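# Press the marked end of a rocker switch down

## Task

Push the marked end of the ivory rocker switch down until it stays down on its own, with the switch still lying flat. When finished, no part of the robot may be touching the switch, and any drink can, parts box or small stack bin must still be upright.

## Robot and tools

Robot: two arms, left_arm and right_arm, each ending in a five-finger hand. right_arm has a right hand and left_arm a left hand, which is its mirror image. Base poses in the scene frame: left_arm at (+0.039, +0.267, 0) m, quat_wxyz (+1.000, 0, 0, +0.008); right_arm at (-0.016, -0.249, 0) m, quat_wxyz (+1.000, 0, 0, +0.024). A camera stand sits behind the arms.

Scene frame: origin at table-top height, halfway between the nominal bases. +x points out over the table, +z up, and left_arm is on the +y side. Image left and right do not match these names. Reported end_effector_position (m) and end_effector_quat_wxyz are in this frame and may be off by a few cm.

Hand point: a point fixed to the palm, 0.15 m out from the wrist face along the fingers and 0.05 m in front of the palm. Its +z runs along straight fingers, +y points out of the palm, and +x runs across the palm away from the thumb on the right hand, toward the thumb on the left hand. Straight fingertips reach 0.06 to 0.07 m past the point along +z and sit 0.06 m behind it along -y. A wrist bracket on the little-finger side sticks out about 0.10 m across the palm and can strike objects. The arms track commands loosely. At rest the hand often sits 1 to 3 cm (up to 5 cm) off, usually low, and this alone does not mean contact.

execute_actions(actions, cameras): actions is a list of actions. Each action is a table of up to 15 rows, one per 1/30 s step; a short table repeats its last row. Each row is one list of 28 numbers in [-1, 1] covering both arms: left dx, dy, dz, rx, ry, rz; left little, ring, middle, index, thumb_bend, thumb_turn, force_limit, speed; then the same 14 for the right arm. dx..rz are offsets, not poses. They are measured from that arm's Hand target as it stood when the action began, along that Hand target's own axes. Every row counts from that same start, so a repeated offset keeps moving the arm. Scale: 1.0 = 0.6 m or 180 degrees; rx, ry, rz together form a rotation vector. Six zeros re-request the current Hand target. Commanded orientation is clipped to 40 degrees from the measured one each step. The six finger numbers are absolute targets: -1 open or straight, +1 closed; for thumb_turn, -1 beside the palm and +1 in front of it. force_limit maps -1..+1 to about 0..10 N (15 N for thumb motors). speed rises from near 0 at -1 to full at +0.48 and stays full above that. To leave a hand unchanged, resend the eight hand numbers last sent to it. If nothing has been sent yet, use its hand_measured values plus its hand_force_limit and hand_speed. cameras: a list of names, ["all"], or []. Images come by default only with an empty actions list.

move(target, speed, blend, blocking, cameras): target is one 28-number row as above, or a list of up to 15 such rows. All offsets count from the Hand targets at the move's start, not from the previous row. speed is the top path speed in m/s, 0.002 to 4.3, default 0.25; turn rate is capped at twice that in rad/s. It can be one number or one per target. blend (m) rounds corners in a list; the default 0 stops at each target. blocking=false returns after about 0.5 s while the motion continues. All paths finish together, and a move lasts at most 10 s. Paths ignore obstacles and the other arm. Faster moves stray more and hit harder, and a target set deeper past contact presses harder. Avoid routing a hand close past its own base.

wait(seconds 0 to 10), stop() brakes a running move, zoom_image(camera, region [x0,y0,x1,y1] pixels, max 504x504) on cam_high, cam_left_wrist or cam_right_wrist, show_instructions() shows reference pages, and finished_scene(scene) ends the scene with the scene number printed at the end of results. It cannot be undone.

Results: each arm's Hand target (the commanded pose after clipping, which is the base for the next offsets), end_effector pose, joint positions, velocities (may read "within noise") and torques. Torques include gravity and have fixed offsets; numbers 3 and 4 wrap at ±28 N m. The hand fields hand_measured, hand_stopped_by (moving, target, force, stalled, fault) and hand_load_n list the six motors in row order, alongside hand_force_limit and hand_speed. A move adds a "move:" line with its ending (done, off_target, moving, held, fault) and any limits (paced, held). Done means at rest within 10 mm and 2 degrees; neither done nor off_target tells you about contact. A MOTOR HOT line warns of heat. At 100 °C the arm goes limp for 30 to 60 s. Stretching, holding loads and pushing into unreachable poses all heat motors.

Cameras: cam_high 672x504, fixed above and in front; cam_left_wrist and cam_right_wrist 616x616 fisheye on the wrists.

Avoid: hard or fast contact with the switch or table, pushing a stopped arm for long (to release, command the target back beyond the hand point), contact between the two hands, tipping the can, box or bin, and anything leaving the table. For this job, a slow downward press with fingertips or knuckles on the marked end, then lifting clear, is the natural approach.

Each tool is called after "Request:" as a command line: name --argument value for each argument, lists and objects as JSON in quotes; but a table of rows of numbers goes row by row, as --pt "numbers of a row", without its own name.

Reference images:

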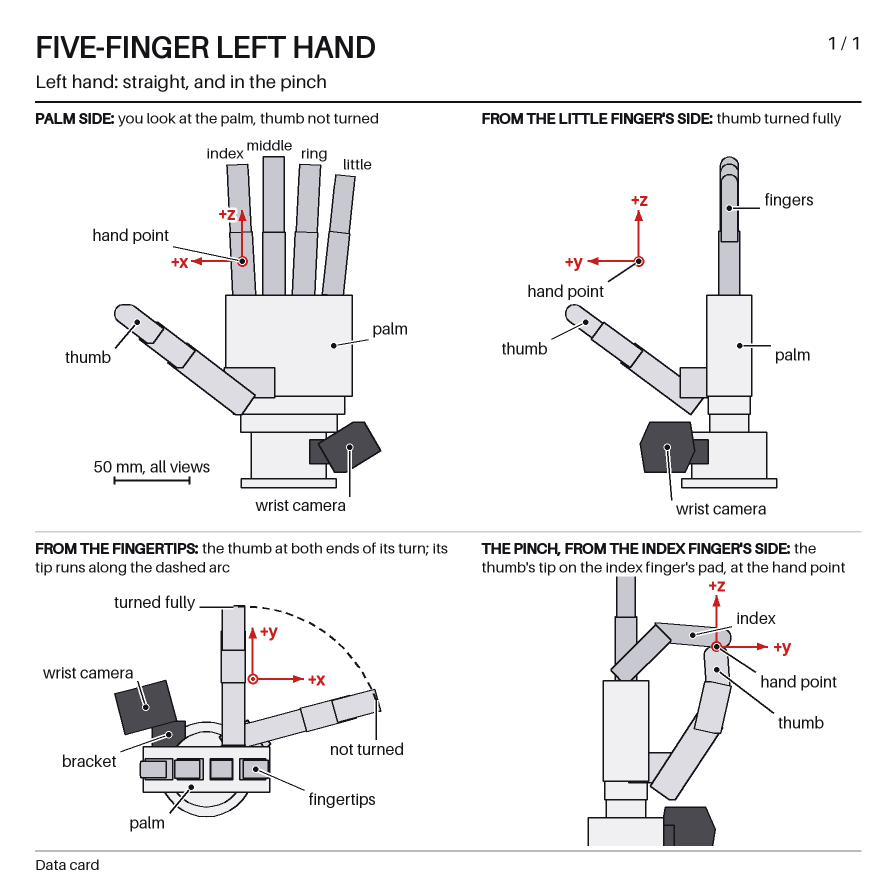

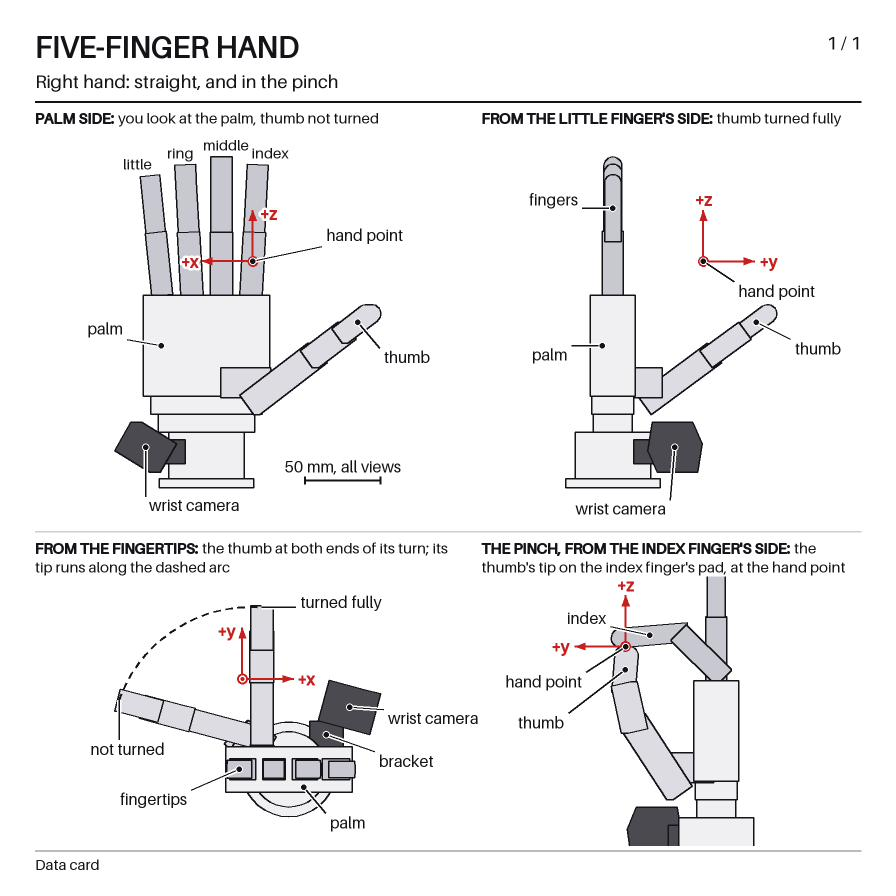

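## Session

Request:
execute_actions --actions '[]'

Scene clock: 0.00 s.
left_arm: end_effector_position=(+0.6238, +0.2568, +0.1216) hand_measured=(-1.000, -1.000, -1.000, -1.000, -1.000, -1.000) hand_load_n=(+0.0, +0.0, +0.0, +0.0, +0.0, +0.0) hand_stopped_by=(target, target, target, target, target, target) hand_force_limit=0.00 hand_speed=-0.80 end_effector_quat_wxyz=(+0.084, +0.228, +0.929, +0.278) | right_arm: end_effector_position=(+0.6113, -0.2247, +0.1831) hand_measured=(-1.000, -1.000, -1.000, -1.000, -1.000, -1.000) hand_load_n=(+0.0, +0.0, +0.0, +0.0, +0.0, +0.0) hand_stopped_by=(target, target, target, target, target, target) hand_force_limit=0.00 hand_speed=-0.80 end_effector_quat_wxyz=(-0.032, +0.859, -0.510, +0.022)
Joint positions: left_arm=[-0.31 1.862 1.458 -1.01 -0.57 1.804] | right_arm=[-0.019 2.194 2.343 -1.649 -0.031 -0.47]
Joint velocities: within noise
Joint torques (N m): no reading
Motor temperatures (°C): left_arm=[36 34 35 33 35 31] | right_arm=[38 36 36 34 33 32]
Heat: left arm: hottest waist 36 °C; right arm: hottest waist 38 °C.
Hand target: left_arm +0.6330, +0.2541, +0.1359; +0.101, +0.223, +0.929, +0.277 | right_arm +0.6167, -0.2246, +0.1865; -0.037, +0.859, -0.510, +0.029

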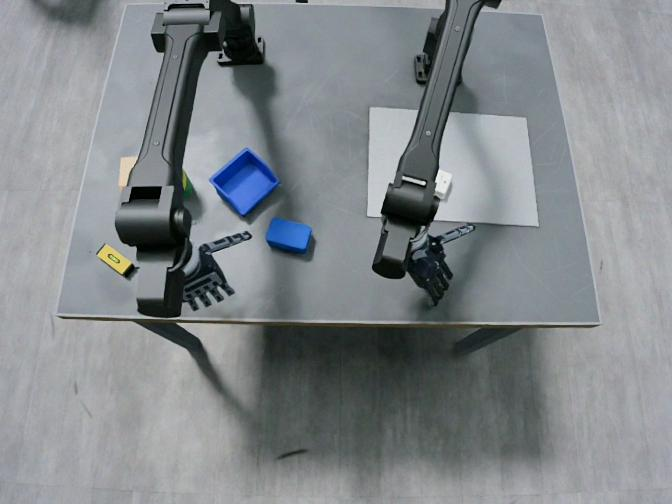

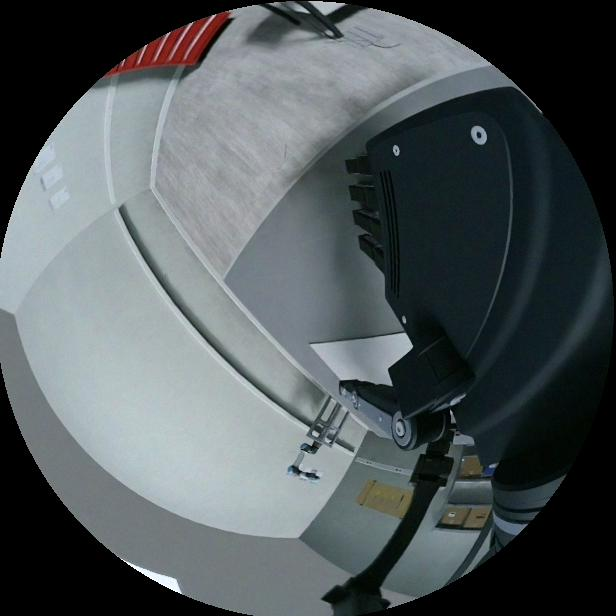

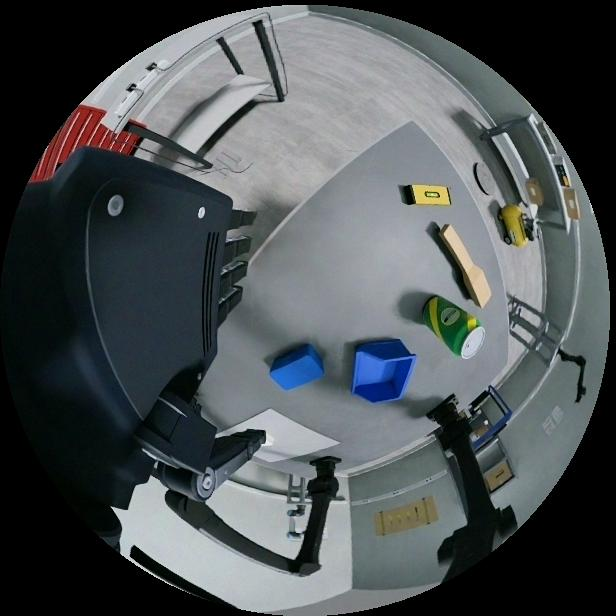

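Request:
zoom_image --camera "cam_high" --region '[360, 100, 500, 240]'

Request:
zoom_image --camera "cam_high" --region '[50, 130, 330, 340]'

Scaled by 3.600 from the camera's 672x504 image, which has a finer 960x720 frame.

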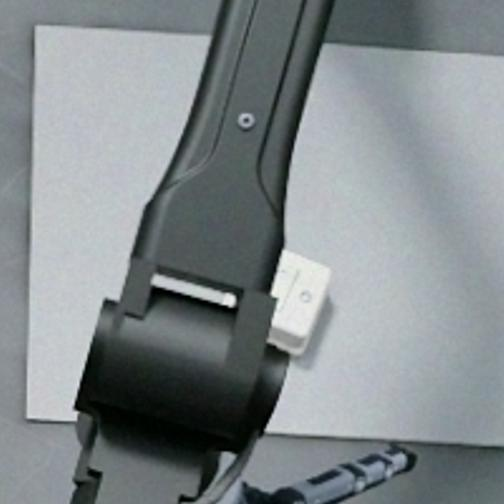

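Scaled by 1.800 from the camera's 672x504 image, which has a finer 960x720 frame.

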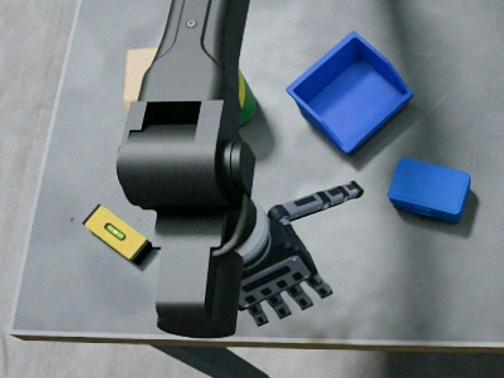

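Request:
move --target '[0.663,0.261,-0.205,0.096,0.206,-0.627,1,1,1,-1,-1,-1,0,0, 0,0,0,0,0,0,-1,-1,-1,-1,-1,-1,0,-0.8]' --speed 0.4 --cameras '["all"]'

Scene clock: 31.73 s.
left_arm: end_effector_position=(+0.2907, +0.4977, +0.2767) hand_measured=(+1.000, +1.000, +1.000, -1.000, -1.000, -1.000) hand_load_n=(+0.0, +0.0, +0.0, +0.0, +0.0, +0.0) hand_stopped_by=(target, target, target, target, target, target) hand_force_limit=0.00 hand_speed=0.00 end_effector_quat_wxyz=(+0.025, +0.703, -0.710, -0.003) | right_arm: end_effector_position=(+0.6113, -0.2247, +0.1831) hand_measured=(-1.000, -1.000, -1.000, -1.000, -1.000, -1.000) hand_load_n=(+0.0, +0.0, +0.5, +0.0, +0.0, +0.0) hand_stopped_by=(target, target, target, target, target, target) hand_force_limit=0.00 hand_speed=-0.80 end_effector_quat_wxyz=(-0.032, +0.859, -0.510, +0.022)
Joint positions: left_arm=[0.681 1.437 1.506 -1.689 -0.002 0.706] | right_arm=[-0.019 2.194 2.343 -1.649 -0.031 -0.47]
Joint torques (N m): left_arm=[-0.26 -10.52 11.73 -0.24 0.14 -0.23] | right_arm=[0.38 -22.59 10.28 0.47 -0.09 -0.08]
Motor temperatures (°C): left_arm=[36 35 41 33 35 31] | right_arm=[38 38 39 34 33 32]
Heat: left arm: hottest elbow 41 °C; right arm: hottest elbow 39 °C.
Hand target: left_arm +0.3005, +0.5003, +0.2994; +0.000, +0.707, -0.707, +0.000 | right_arm +0.6167, -0.2246, +0.1865; -0.037, +0.859, -0.510, +0.029
Off the commanded pose: left_arm 0.025 m, 3 deg | right_arm 0.006 m, 1 deg.
joint sent to its limit (left arm) — joint 4 (wrist pitch), lower limit. The joint targets still meet the commanded pose.
move: off_target (left_arm)
camera_calibration:
cam_left_wrist: T_world_to_cam=[[0.964771, -0.262483, -0.0178648, -0.145786], [-0.186992, -0.731897, 0.655256, 0.219562], [-0.185069, -0.628831, -0.755196, 0.69412], [0, 0, 0, 1]] pos_world=[0.310167, 0.558915, 0.377722]

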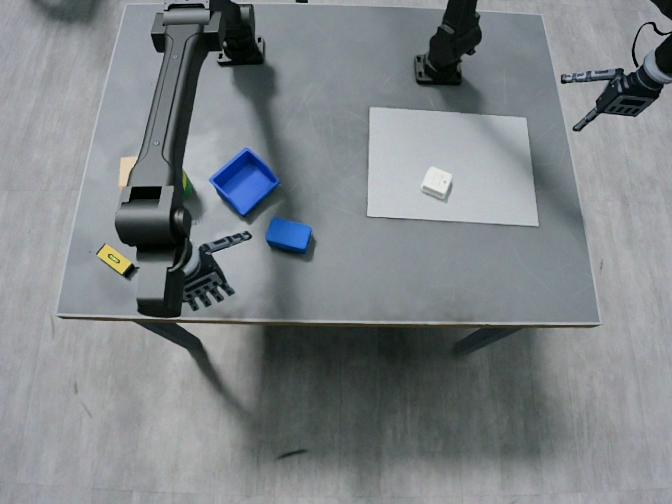

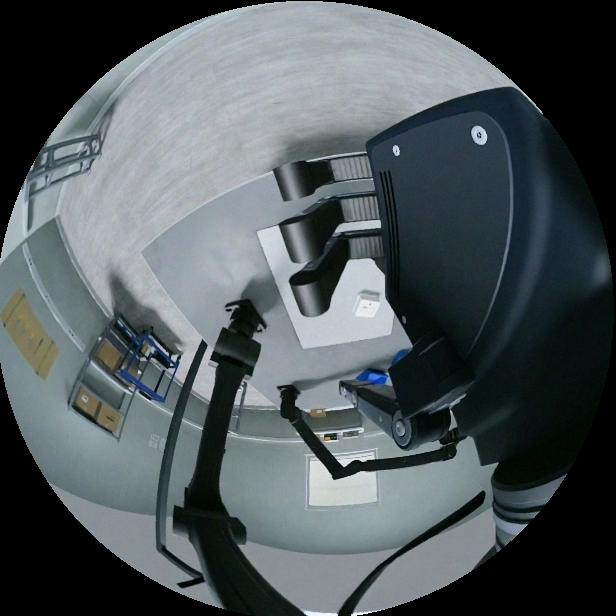

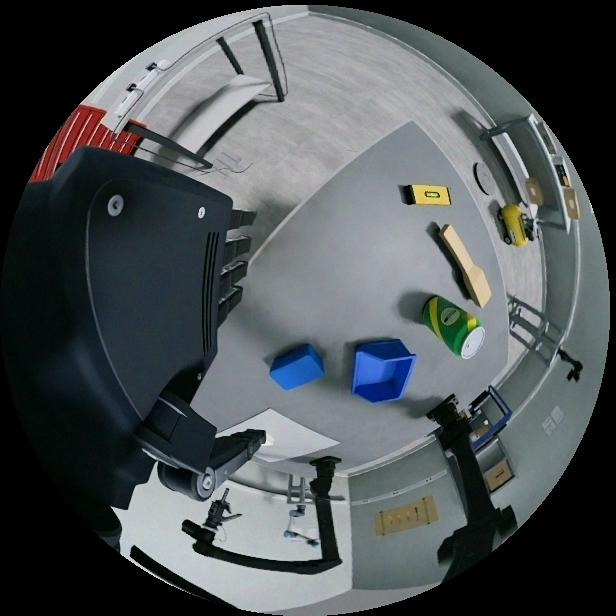

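Request:
zoom_image --camera "cam_high" --region '[412, 158, 462, 208]'

Request:
zoom_image --camera "cam_left_wrist" --region '[340, 280, 400, 340]'

Scaled by 10.080 from the camera's 672x504 image, which has a finer 960x720 frame.

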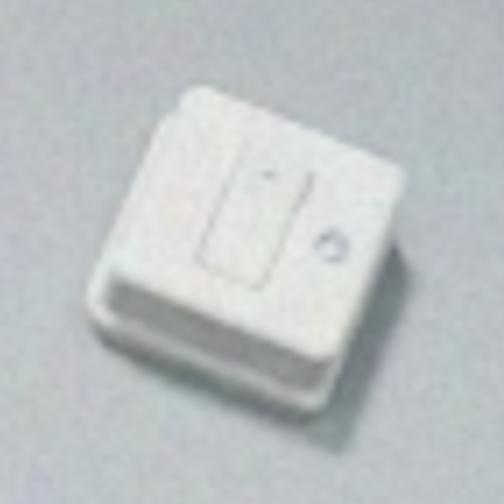

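Scaled by 8.400 from the camera's 616x616 image, which has a finer 880x880 frame.

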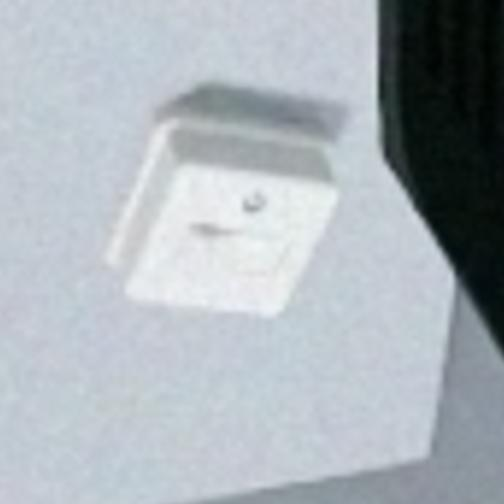

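Request:
move --target '[0.418,-0.026,0.19,0,0,0,1,1,1,-1,-1,-1,0,0, 0,0,0,0,0,0,-1,-1,-1,-1,-1,-1,0,-0.8]' --speed 0.2 --cameras '["all"]'

Scene clock: 71.57 s.
left_arm: end_effector_position=(+0.3130, +0.2491, +0.1840) hand_measured=(+1.000, +1.000, +1.000, -1.000, -1.000, -1.000) hand_load_n=(+0.5, +0.0, +0.0, +0.0, +0.0, +0.0) hand_stopped_by=(target, target, target, target, target, target) hand_force_limit=0.00 hand_speed=0.00 end_effector_quat_wxyz=(+0.009, +0.700, -0.714, -0.006) | right_arm: end_effector_position=(+0.6113, -0.2247, +0.1831) hand_measured=(-1.000, -1.000, -1.000, -1.000, -1.000, -1.000) hand_load_n=(+0.0, +0.0, +0.0, +0.0, +0.0, +0.0) hand_stopped_by=(target, target, target, target, target, target) hand_force_limit=0.00 hand_speed=-0.80 end_effector_quat_wxyz=(-0.032, +0.859, -0.510, +0.022)
Joint positions: left_arm=[0.022 1.24 1.082 -1.434 0.003 0.058] | right_arm=[-0.019 2.194 2.343 -1.649 -0.031 -0.47]
Joint torques (N m): left_arm=[0.79 -7.59 7.47 0.34 -0.02 -0.23] | right_arm=[0.26 -21.83 10.28 0.4 -0.09 -0.09]
Heat: left arm: hottest elbow 44 °C; right arm: hottest elbow 42 °C.
Hand target: left_arm +0.3159, +0.2495, +0.1857; +0.000, +0.707, -0.707, +0.000 | right_arm +0.6167, -0.2246, +0.1865; -0.037, +0.859, -0.510, +0.029
Off the commanded pose: left_arm 0.003 m, 2 deg | right_arm 0.006 m, 1 deg.
move: done
camera_calibration:
cam_left_wrist: T_world_to_cam=[[0.9623, -0.271917, -0.0063421, -0.233226], [-0.2067, -0.74626, 0.632749, 0.116445], [-0.176788, -0.607584, -0.774331, 0.467507], [0, 0, 0, 1]] pos_world=[0.331153, 0.30753, 0.286845]

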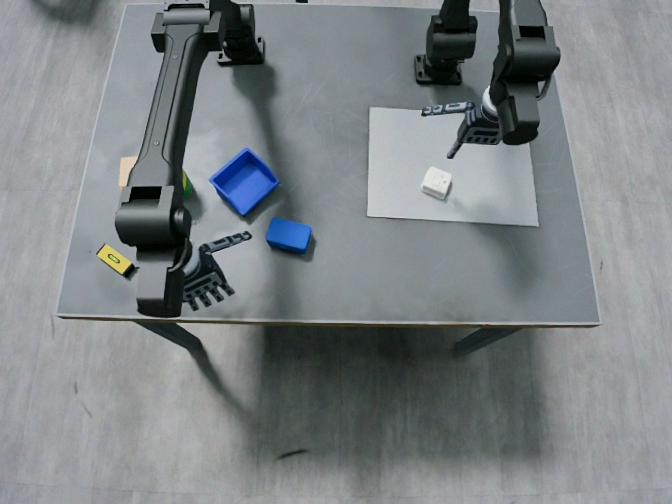

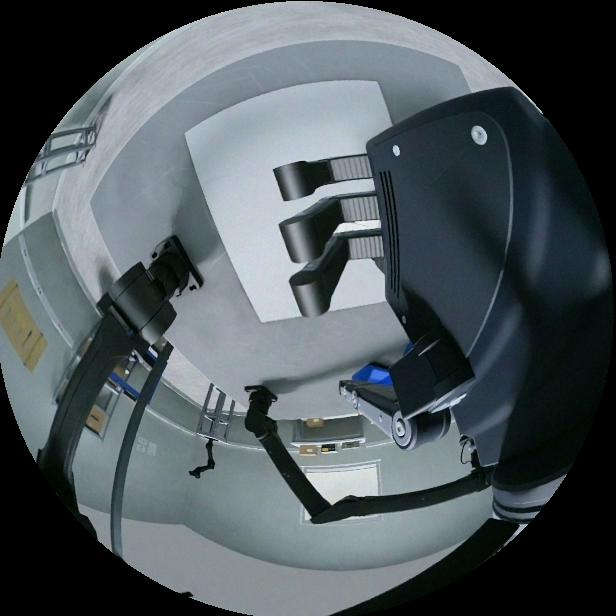

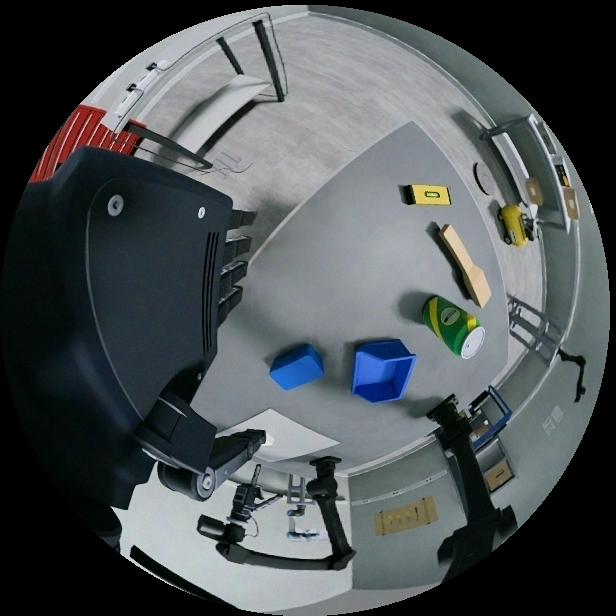

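Request:
zoom_image --camera "cam_high" --region '[410, 90, 530, 210]'

Scaled by 4.200 from the camera's 672x504 image, which has a finer 960x720 frame.

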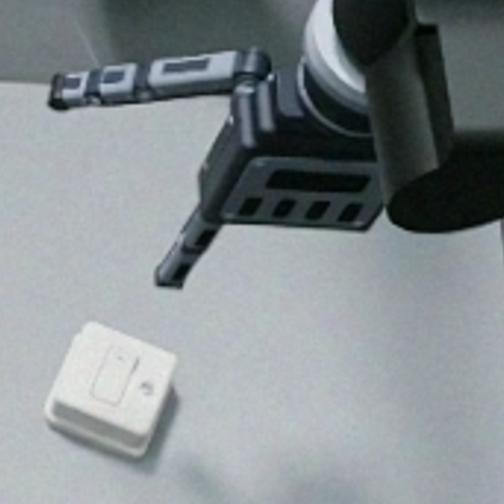

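Request:
move --target '[-0.0167,-0.0133,0.1067,0,0,0,1,1,1,-1,-1,-1,0,0, 0,0,0,0,0,0,-1,-1,-1,-1,-1,-1,0,-0.8]' --speed 0.12 --cameras '["cam_high","cam_left_wrist"]'

Request:
zoom_image --camera "cam_high" --region '[410, 120, 500, 210]'

Scene clock: 82.47 s.
left_arm: end_effector_position=(+0.3207, +0.2560, +0.1217) hand_measured=(+1.000, +1.000, +1.000, -1.000, -1.000, -1.000) hand_load_n=(+0.0, +0.0, +0.0, +0.0, +0.0, +0.0) hand_stopped_by=(target, target, target, target, target, target) hand_force_limit=0.00 hand_speed=0.00 end_effector_quat_wxyz=(+0.006, +0.709, -0.706, -0.003) | right_arm: end_effector_position=(+0.6113, -0.2247, +0.1831) hand_measured=(-1.000, -1.000, -1.000, -1.000, -1.000, -1.000) hand_load_n=(+0.0, +0.0, +0.0, +0.0, +0.0, +0.0) hand_stopped_by=(target, target, target, target, target, target) hand_force_limit=0.00 hand_speed=-0.80 end_effector_quat_wxyz=(-0.032, +0.859, -0.510, +0.022)
Joint positions: left_arm=[0.046 1.297 0.965 -1.252 0.003 0.057] | right_arm=[-0.019 2.194 2.343 -1.649 -0.031 -0.47]
Joint torques (N m): left_arm=[1.61 -6.65 7.16 0.47 -0.06 0.04] | right_arm=[0.15 -21.95 10.24 0.39 -0.11 -0.11]
Heat: left arm: hottest elbow 44 °C; right arm: hottest elbow 42 °C.
Hand target: left_arm +0.3239, +0.2594, +0.1216; +0.000, +0.707, -0.707, +0.000 | right_arm +0.6167, -0.2246, +0.1865; -0.037, +0.859, -0.510, +0.029
Off the commanded pose: left_arm 0.005 m, 1 deg | right_arm 0.006 m, 1 deg.
move: done
camera_calibration:
cam_left_wrist: T_world_to_cam=[[0.968577, -0.248712, 0.000481713, -0.24797], [-0.193234, -0.751305, 0.631032, 0.159705], [-0.156583, -0.611296, -0.775757, 0.419472], [0, 0, 0, 1]] pos_world=[0.33672, 0.314736, 0.224749]
Images, in order (width x height): cam_high 672x504, cam_left_wrist 616x616.

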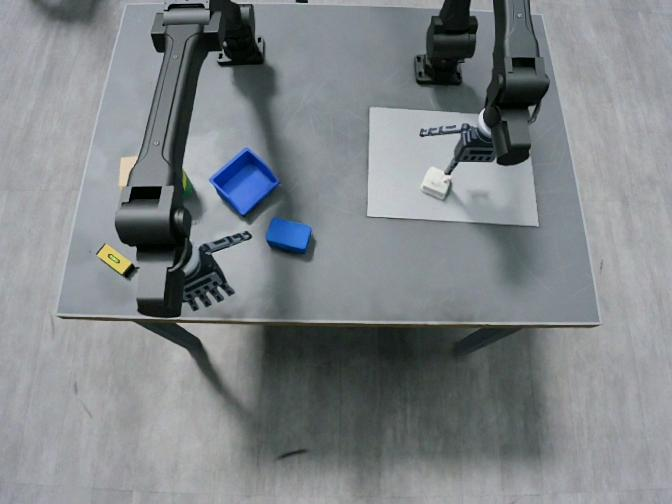

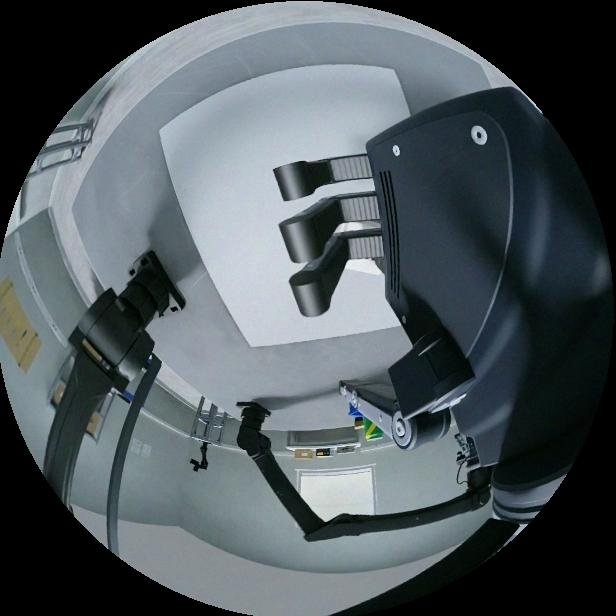

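Scaled by 5.600 from the camera's 672x504 image, which has a finer 960x720 frame.

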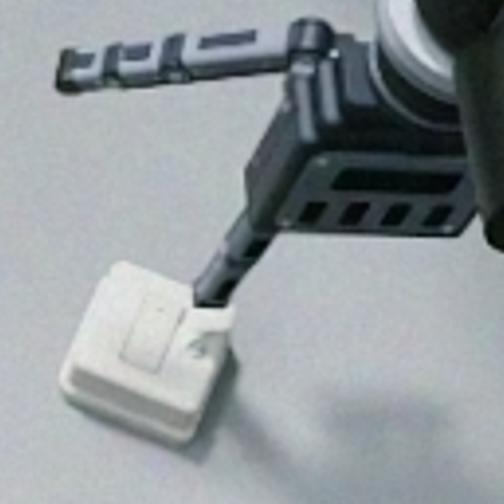

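Request:
zoom_image --camera "cam_high" --region '[418, 155, 463, 200]'

Request:
zoom_image --camera "cam_left_wrist" --region '[320, 220, 400, 300]'

Scaled by 11.200 from the camera's 672x504 image, which has a finer 960x720 frame.

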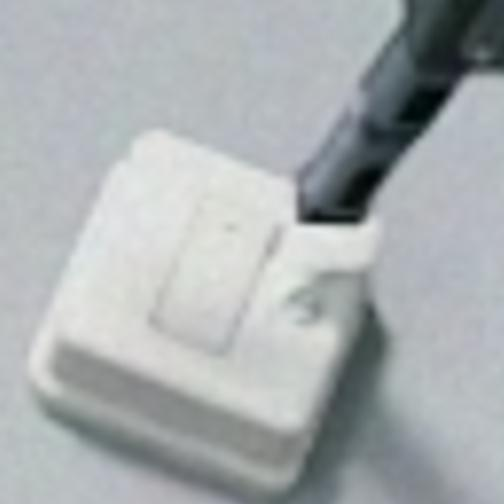

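Scaled by 6.300 from the camera's 616x616 image, which has a finer 880x880 frame.

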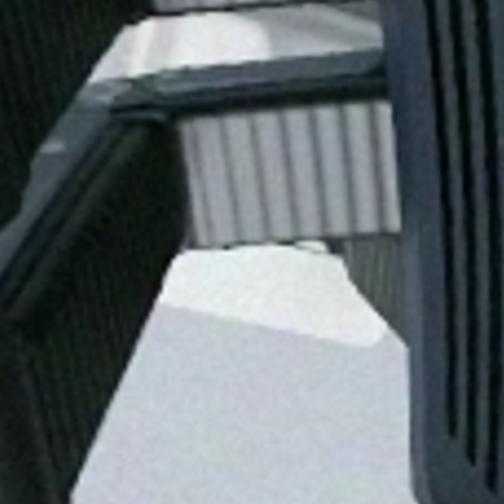

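Request:
move --target '[0.0017,-0.006,0.0533,0,0,0,1,1,1,-1,-1,-1,0,0, 0,0,0,0,0,0,-1,-1,-1,-1,-1,-1,0,-0.8]' --speed 0.06 --cameras '["cam_high","cam_left_wrist"]'

Request:
zoom_image --camera "cam_high" --region '[418, 155, 463, 200]'

Scene clock: 97.13 s.
left_arm: end_effector_position=(+0.3268, +0.2565, +0.1036) hand_measured=(+1.000, +1.000, +1.000, -1.000, -1.000, -1.000) hand_load_n=(+0.0, +0.0, +0.0, -3.0, +0.0, +0.0) hand_stopped_by=(target, target, target, target, target, target) hand_force_limit=0.00 hand_speed=0.00 end_effector_quat_wxyz=(-0.002, +0.709, -0.706, +0.004) | right_arm: end_effector_position=(+0.6113, -0.2247, +0.1831) hand_measured=(-1.000, -1.000, -1.000, -1.000, -1.000, -1.000) hand_load_n=(+0.0, +0.0, +0.0, +0.0, +0.0, +0.0) hand_stopped_by=(target, target, target, target, target, target) hand_force_limit=0.00 hand_speed=-0.80 end_effector_quat_wxyz=(-0.032, +0.859, -0.510, +0.022)
Joint positions: left_arm=[0.046 1.315 0.934 -1.183 0.003 0.057] | right_arm=[-0.019 2.194 2.343 -1.649 -0.031 -0.47]
Joint torques (N m): left_arm=[1.03 -4.66 5.74 1.42 -0.05 0.02] | right_arm=[0.73 -22.42 10.24 0.47 -0.09 -0.1]
Heat: left arm: hottest elbow 44 °C; right arm: hottest elbow 43 °C.
Hand target: left_arm +0.3275, +0.2584, +0.0895; +0.001, +0.707, -0.707, +0.000 | right_arm +0.6167, -0.2246, +0.1865; -0.037, +0.859, -0.510, +0.029
Off the commanded pose: left_arm 0.014 m, 1 deg | right_arm 0.006 m, 1 deg.
move: off_target (left_arm)
camera_calibration:
cam_left_wrist: T_world_to_cam=[[0.968462, -0.248348, 0.0201161, -0.255811], [-0.205881, -0.75215, 0.626006, 0.17754], [-0.140337, -0.610404, -0.779559, 0.401578], [0, 0, 0, 1]] pos_world=[0.340652, 0.315132, 0.207059]
Images, in order (width x height): cam_high 672x504, cam_left_wrist 616x616.

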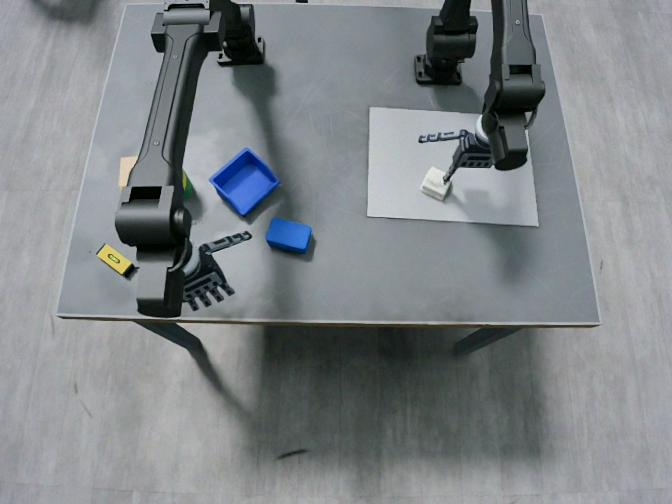

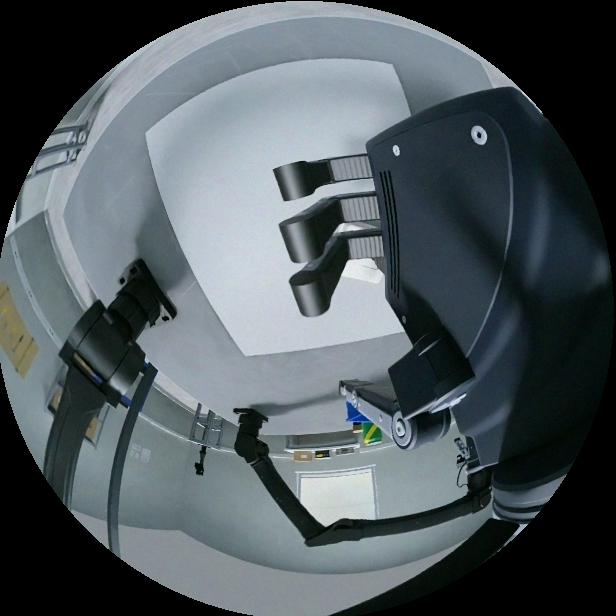

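Scaled by 11.200 from the camera's 672x504 image, which has a finer 960x720 frame.

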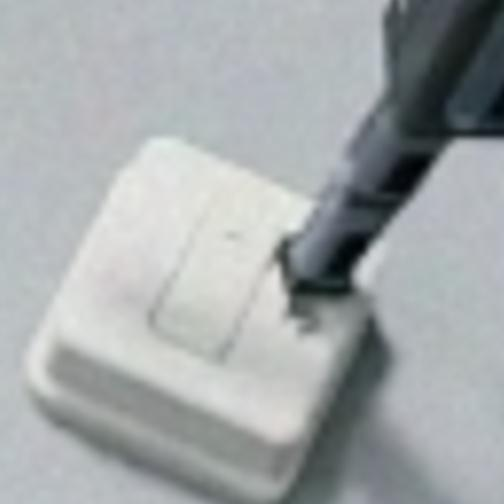

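Request:
move --target '[-0.004,-0.004,0.03,0,0,0,1,1,1,-1,-1,-1,0,0, 0,0,0,0,0,0,-1,-1,-1,-1,-1,-1,0,-0.8]' --speed 0.05 --cameras '["cam_high"]'

Request:
zoom_image --camera "cam_high" --region '[418, 155, 463, 200]'

Scene clock: 102.23 s.
left_arm: end_effector_position=(+0.3331, +0.2573, +0.1005) hand_measured=(+1.000, +1.000, +1.000, -1.000, -1.000, -1.000) hand_load_n=(+0.0, +0.0, +0.0, -4.5, +0.0, +0.0) hand_stopped_by=(target, target, target, target, target, target) hand_force_limit=0.00 hand_speed=0.00 end_effector_quat_wxyz=(-0.011, +0.705, -0.709, +0.014) | right_arm: end_effector_position=(+0.6113, -0.2247, +0.1831) hand_measured=(-1.000, -1.000, -1.000, -1.000, -1.000, -1.000) hand_load_n=(+0.0, +0.0, +0.0, +0.0, +0.0, +0.0) hand_stopped_by=(target, target, target, target, target, target) hand_force_limit=0.00 hand_speed=-0.80 end_effector_quat_wxyz=(-0.032, +0.859, -0.510, +0.022)
Joint positions: left_arm=[0.048 1.314 0.929 -1.15 0.008 0.069] | right_arm=[-0.019 2.194 2.343 -1.649 -0.031 -0.47]
Joint torques (N m): left_arm=[1.03 -2.78 4.25 2.13 -0.22 0] | right_arm=[0.09 -22.12 10.25 0.4 -0.09 -0.07]
Heat: left arm: hottest elbow 43 °C; right arm: hottest elbow 43 °C.
Hand target: left_arm +0.3299, +0.2607, +0.0716; +0.000, +0.707, -0.707, +0.000 | right_arm +0.6167, -0.2246, +0.1865; -0.037, +0.859, -0.510, +0.029
Off the commanded pose: left_arm 0.029 m, 2 deg | right_arm 0.006 m, 1 deg.
move: off_target (left_arm)
Images, in order (width x height): cam_high 672x504.

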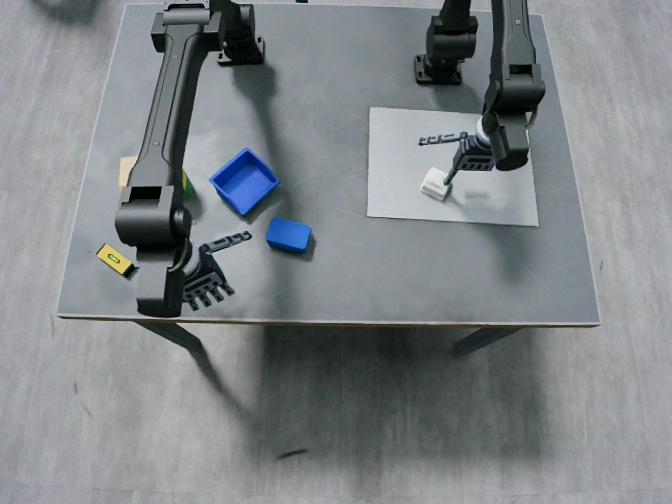

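Scaled by 11.200 from the camera's 672x504 image, which has a finer 960x720 frame.

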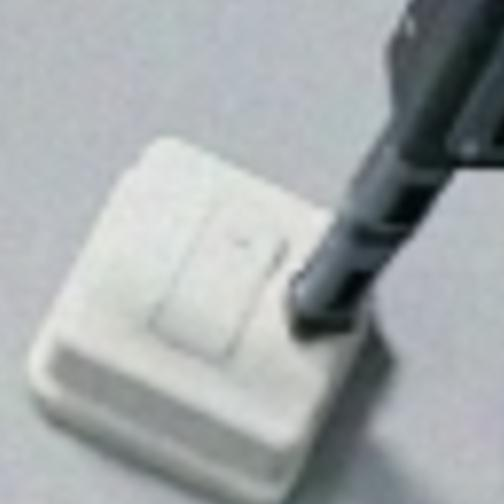

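Request:
move --target '[0.004,0.01,-0.12,0,0,0,1,1,1,-1,-1,-1,0,0, 0,0,0,0,0,0,-1,-1,-1,-1,-1,-1,0,-0.8]' --speed 0.1 --cameras '["cam_high"]'

Request:
zoom_image --camera "cam_high" --region '[412, 158, 462, 208]'

Scene clock: 110.47 s.
left_arm: end_effector_position=(+0.3065, +0.2563, +0.1258) hand_measured=(+1.000, +1.000, +1.000, -1.000, -1.000, -1.000) hand_load_n=(+0.0, +0.0, +0.0, +0.0, +0.0, +0.0) hand_stopped_by=(target, target, target, target, target, target) hand_force_limit=0.00 hand_speed=0.00 end_effector_quat_wxyz=(+0.020, +0.705, -0.709, -0.015) | right_arm: end_effector_position=(+0.6113, -0.2247, +0.1831) hand_measured=(-1.000, -1.000, -1.000, -1.000, -1.000, -1.000) hand_load_n=(+0.0, +0.0, +0.0, +0.0, -0.5, +0.5) hand_stopped_by=(target, target, target, target, target, target) hand_force_limit=0.00 hand_speed=-0.80 end_effector_quat_wxyz=(-0.032, +0.859, -0.510, +0.022)
Joint positions: left_arm=[0.048 1.284 0.957 -1.294 0.004 0.069] | right_arm=[-0.019 2.194 2.343 -1.649 -0.031 -0.47]
Joint torques (N m): left_arm=[0.21 -6.59 10.76 -0.31 -0.04 -0.08] | right_arm=[0.44 -22.53 10.35 0.43 -0.07 -0.09]
Heat: left arm: hottest elbow 43 °C; right arm: hottest elbow 43 °C.
Hand target: left_arm +0.3239, +0.2584, +0.1436; +0.000, +0.707, -0.707, +0.000 | right_arm +0.6167, -0.2246, +0.1865; -0.037, +0.859, -0.510, +0.029
Off the commanded pose: left_arm 0.025 m, 3 deg | right_arm 0.006 m, 1 deg.
move: off_target (left_arm)
Images, in order (width x height): cam_high 672x504.

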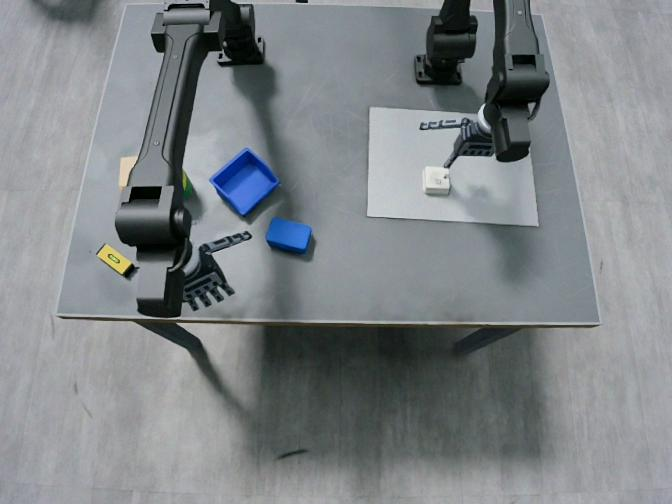

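Scaled by 10.080 from the camera's 672x504 image, which has a finer 960x720 frame.

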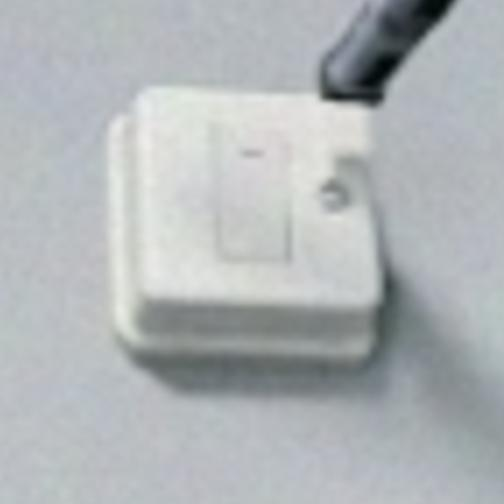

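Request:
move --target '[-0.075,-0.033,-0.017,0,0,0,-1,-1,-1,-1,-1,-1,0,0, 0,0,0,0,0,0,-1,-1,-1,-1,-1,-1,0,-0.8]' --speed 0.15 --cameras '["cam_high","cam_left_wrist"]'

Request:
zoom_image --camera "cam_high" --region '[412, 158, 462, 208]'

Scene clock: 124.87 s.
left_arm: end_effector_position=(+0.3269, +0.2991, +0.1386) hand_measured=(-1.000, -1.000, -1.000, -1.000, -1.000, -1.000) hand_load_n=(+0.0, +0.0, +0.0, +0.0, +0.0, +0.0) hand_stopped_by=(target, target, target, target, target, target) hand_force_limit=0.00 hand_speed=0.00 end_effector_quat_wxyz=(+0.016, +0.713, -0.701, -0.011) | right_arm: end_effector_position=(+0.6113, -0.2247, +0.1831) hand_measured=(-1.000, -1.000, -1.000, -1.000, -1.000, -1.000) hand_load_n=(+0.0, +0.0, +0.0, +0.0, +0.0, +0.0) hand_stopped_by=(target, target, target, target, target, target) hand_force_limit=0.00 hand_speed=-0.80 end_effector_quat_wxyz=(-0.032, +0.859, -0.510, +0.022)
Joint positions: left_arm=[0.167 1.332 1.038 -1.316 0 0.167] | right_arm=[-0.019 2.194 2.343 -1.649 -0.031 -0.47]
Joint torques (N m): left_arm=[0.97 -7 11.15 -0.24 0.01 0.11] | right_arm=[0.44 -22.12 10.33 0.35 -0.06 -0.08]
Heat: left arm: hottest elbow 44 °C; right arm: hottest elbow 43 °C.
Hand target: left_arm +0.3436, +0.3034, +0.1537; +0.001, +0.707, -0.707, +0.000 | right_arm +0.6167, -0.2246, +0.1865; -0.037, +0.859, -0.510, +0.029
Off the commanded pose: left_arm 0.023 m, 2 deg | right_arm 0.006 m, 1 deg.
move: off_target (left_arm)
camera_calibration:
cam_left_wrist: T_world_to_cam=[[0.971155, -0.23732, -0.0231704, -0.244271], [-0.168455, -0.751611, 0.637734, 0.173652], [-0.168762, -0.615435, -0.769908, 0.464385], [0, 0, 0, 1]] pos_world=[0.344848, 0.358348, 0.24113]
Images, in order (width x height): cam_high 672x504, cam_left_wrist 616x616.

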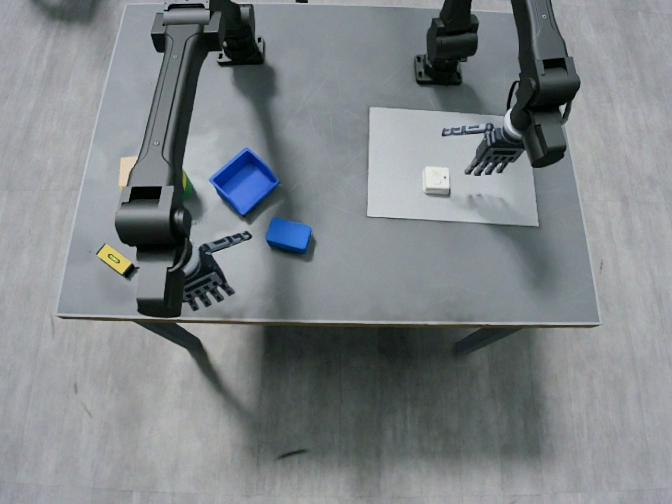

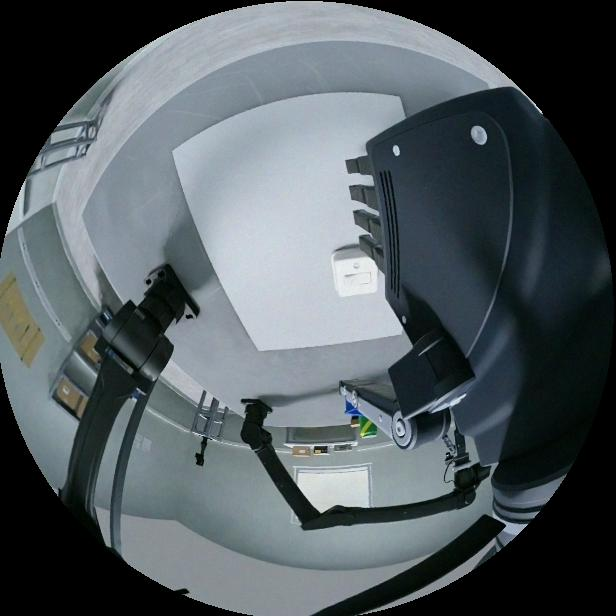

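Scaled by 10.080 from the camera's 672x504 image, which has a finer 960x720 frame.

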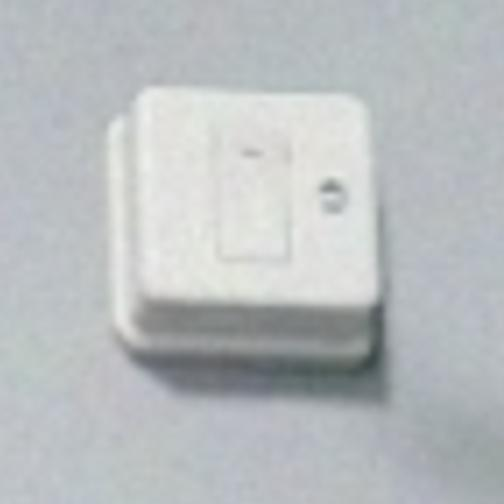

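Request:
zoom_image --camera "cam_left_wrist" --region '[325, 240, 385, 300]'

Scaled by 8.400 from the camera's 616x616 image, which has a finer 880x880 frame.

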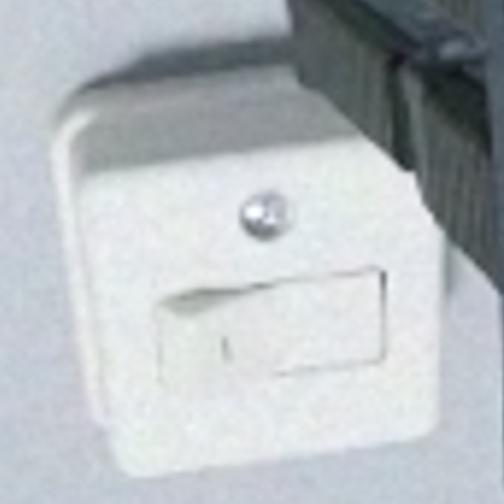

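Request:
move --target '[0.112,0.0527,0.0145,0,0,0,1,1,1,-1,-1,-1,0,0, 0,0,0,0,0,0,-1,-1,-1,-1,-1,-1,0,-0.8]' --speed 0.12 --cameras '["cam_high","cam_left_wrist"]'

Request:
zoom_image --camera "cam_high" --region '[412, 148, 472, 208]'

Scene clock: 148.27 s.
left_arm: end_effector_position=(+0.3111, +0.2378, +0.1423) hand_measured=(+1.000, +1.000, +1.000, -1.000, -1.000, -1.000) hand_load_n=(+0.0, +0.0, +0.0, +0.0, +0.0, +0.0) hand_stopped_by=(target, target, target, target, target, target) hand_force_limit=0.00 hand_speed=0.00 end_effector_quat_wxyz=(+0.006, +0.702, -0.712, -0.005) | right_arm: end_effector_position=(+0.6113, -0.2247, +0.1831) hand_measured=(-1.000, -1.000, -1.000, -1.000, -1.000, -1.000) hand_load_n=(+0.0, +0.0, +0.0, +0.0, +0.0, +0.0) hand_stopped_by=(target, target, target, target, target, target) hand_force_limit=0.00 hand_speed=-0.80 end_effector_quat_wxyz=(-0.032, +0.859, -0.510, +0.022)
Joint positions: left_arm=[-0.012 1.256 0.985 -1.316 0.001 0.019] | right_arm=[-0.019 2.194 2.343 -1.649 -0.031 -0.47]
Joint torques (N m): left_arm=[0.26 -7.12 7.16 -0.03 0.12 -0.2] | right_arm=[-0.03 -22.07 10.28 0.36 -0.08 -0.09]
Motor temperatures (°C): left_arm=[36 36 47 33 35 31] | right_arm=[37 40 44 34 33 32]
Heat: left arm: hottest elbow 47 °C; right arm: hottest elbow 44 °C.
Hand target: left_arm +0.3121, +0.2363, +0.1452; +0.000, +0.707, -0.707, +0.000 | right_arm +0.6167, -0.2246, +0.1865; -0.037, +0.859, -0.510, +0.029
Off the commanded pose: left_arm 0.003 m, 1 deg | right_arm 0.006 m, 1 deg.
move: done
camera_calibration:
cam_left_wrist: T_world_to_cam=[[0.963541, -0.26754, -0.00337412, -0.236639], [-0.205811, -0.749166, 0.629596, 0.134787], [-0.17097, -0.605947, -0.776915, 0.426199], [0, 0, 0, 1]] pos_world=[0.328619, 0.295921, 0.245461]
Images, in order (width x height): cam_high 672x504, cam_left_wrist 616x616.

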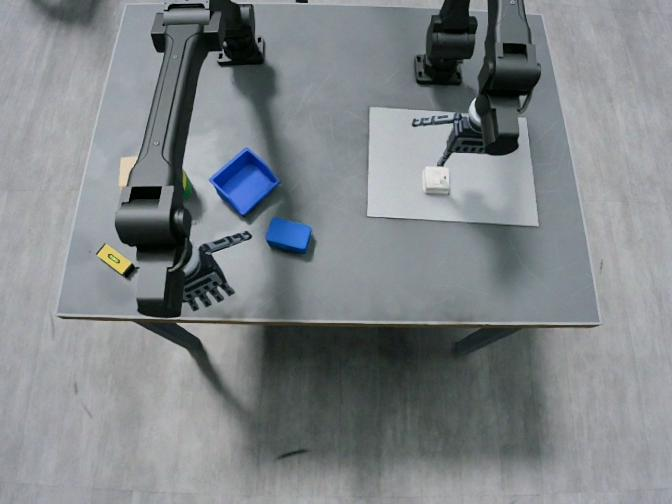

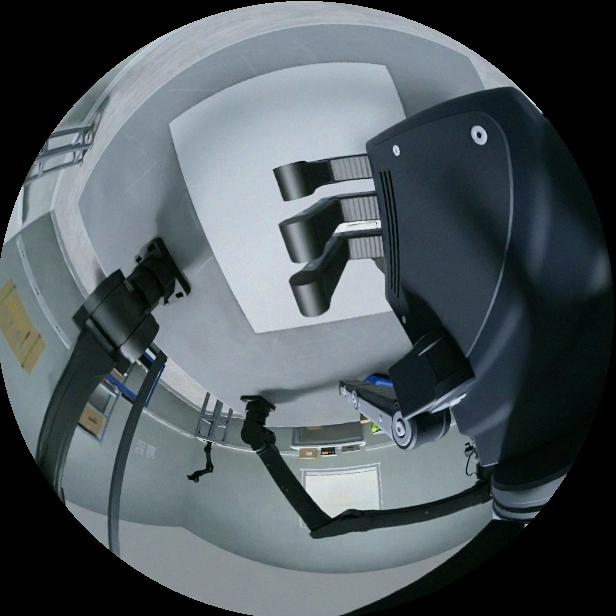

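Scaled by 8.400 from the camera's 672x504 image, which has a finer 960x720 frame.

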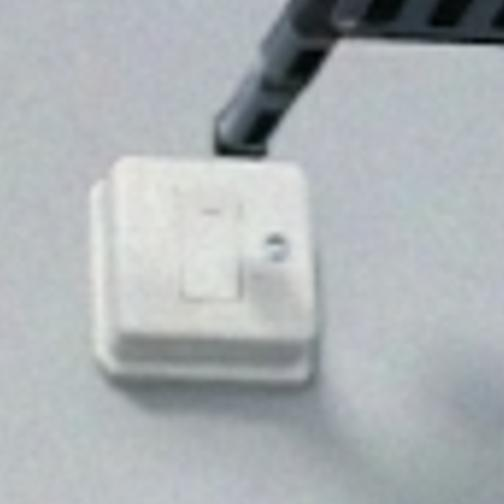

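Request:
move --target '[0.003,0.001,0.078,0,0,0,1,1,1,-1,-1,-1,0,0, 0,0,0,0,0,0,-1,-1,-1,-1,-1,-1,0,-0.8]' --speed 0.06 --cameras '["cam_high"]'

Request:
zoom_image --camera "cam_high" --region '[412, 148, 472, 208]'

Scene clock: 155.10 s.
left_arm: end_effector_position=(+0.3128, +0.2374, +0.1071) hand_measured=(+1.000, +1.000, +1.000, -1.000, -1.000, -1.000) hand_load_n=(+0.0, +0.0, +0.0, -0.5, +0.0, +0.0) hand_stopped_by=(target, target, target, target, target, target) hand_force_limit=0.00 hand_speed=0.00 end_effector_quat_wxyz=(-0.004, +0.703, -0.711, +0.005) | right_arm: end_effector_position=(+0.6113, -0.2247, +0.1831) hand_measured=(-1.000, -1.000, -1.000, -1.000, -1.000, -1.000) hand_load_n=(+0.0, +0.0, +0.0, +0.0, +0.0, +0.0) hand_stopped_by=(target, target, target, target, target, target) hand_force_limit=0.00 hand_speed=-0.80 end_effector_quat_wxyz=(-0.032, +0.859, -0.510, +0.022)
Joint positions: left_arm=[-0.012 1.268 0.904 -1.193 0.001 0.014] | right_arm=[-0.019 2.194 2.343 -1.649 -0.031 -0.47]
Joint torques (N m): left_arm=[-0.21 -4.6 6.22 0.75 0.07 -0.24] | right_arm=[0.32 -22.24 10.25 0.4 -0.11 -0.08]
Heat: left arm: hottest elbow 46 °C; right arm: hottest elbow 44 °C.
Hand target: left_arm +0.3116, +0.2344, +0.0984; +0.000, +0.707, -0.707, +0.000 | right_arm +0.6167, -0.2246, +0.1865; -0.037, +0.859, -0.510, +0.029
Off the commanded pose: left_arm 0.009 m, 1 deg | right_arm 0.006 m, 1 deg.
move: done
Images, in order (width x height): cam_high 672x504.

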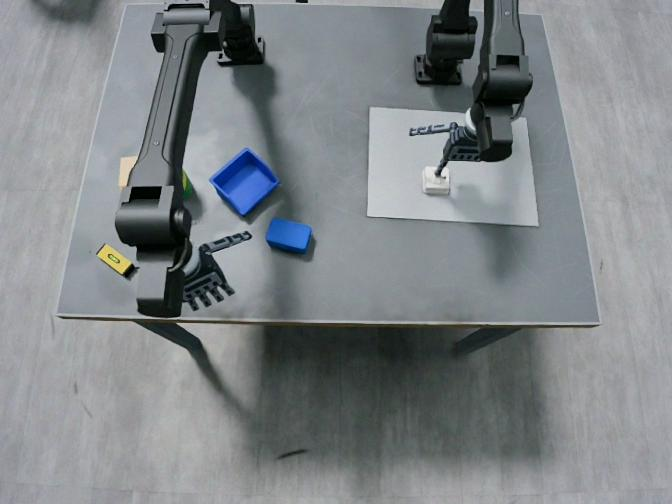

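Scaled by 8.400 from the camera's 672x504 image, which has a finer 960x720 frame.

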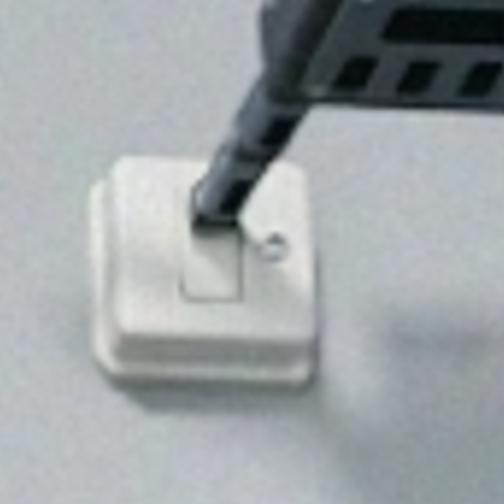

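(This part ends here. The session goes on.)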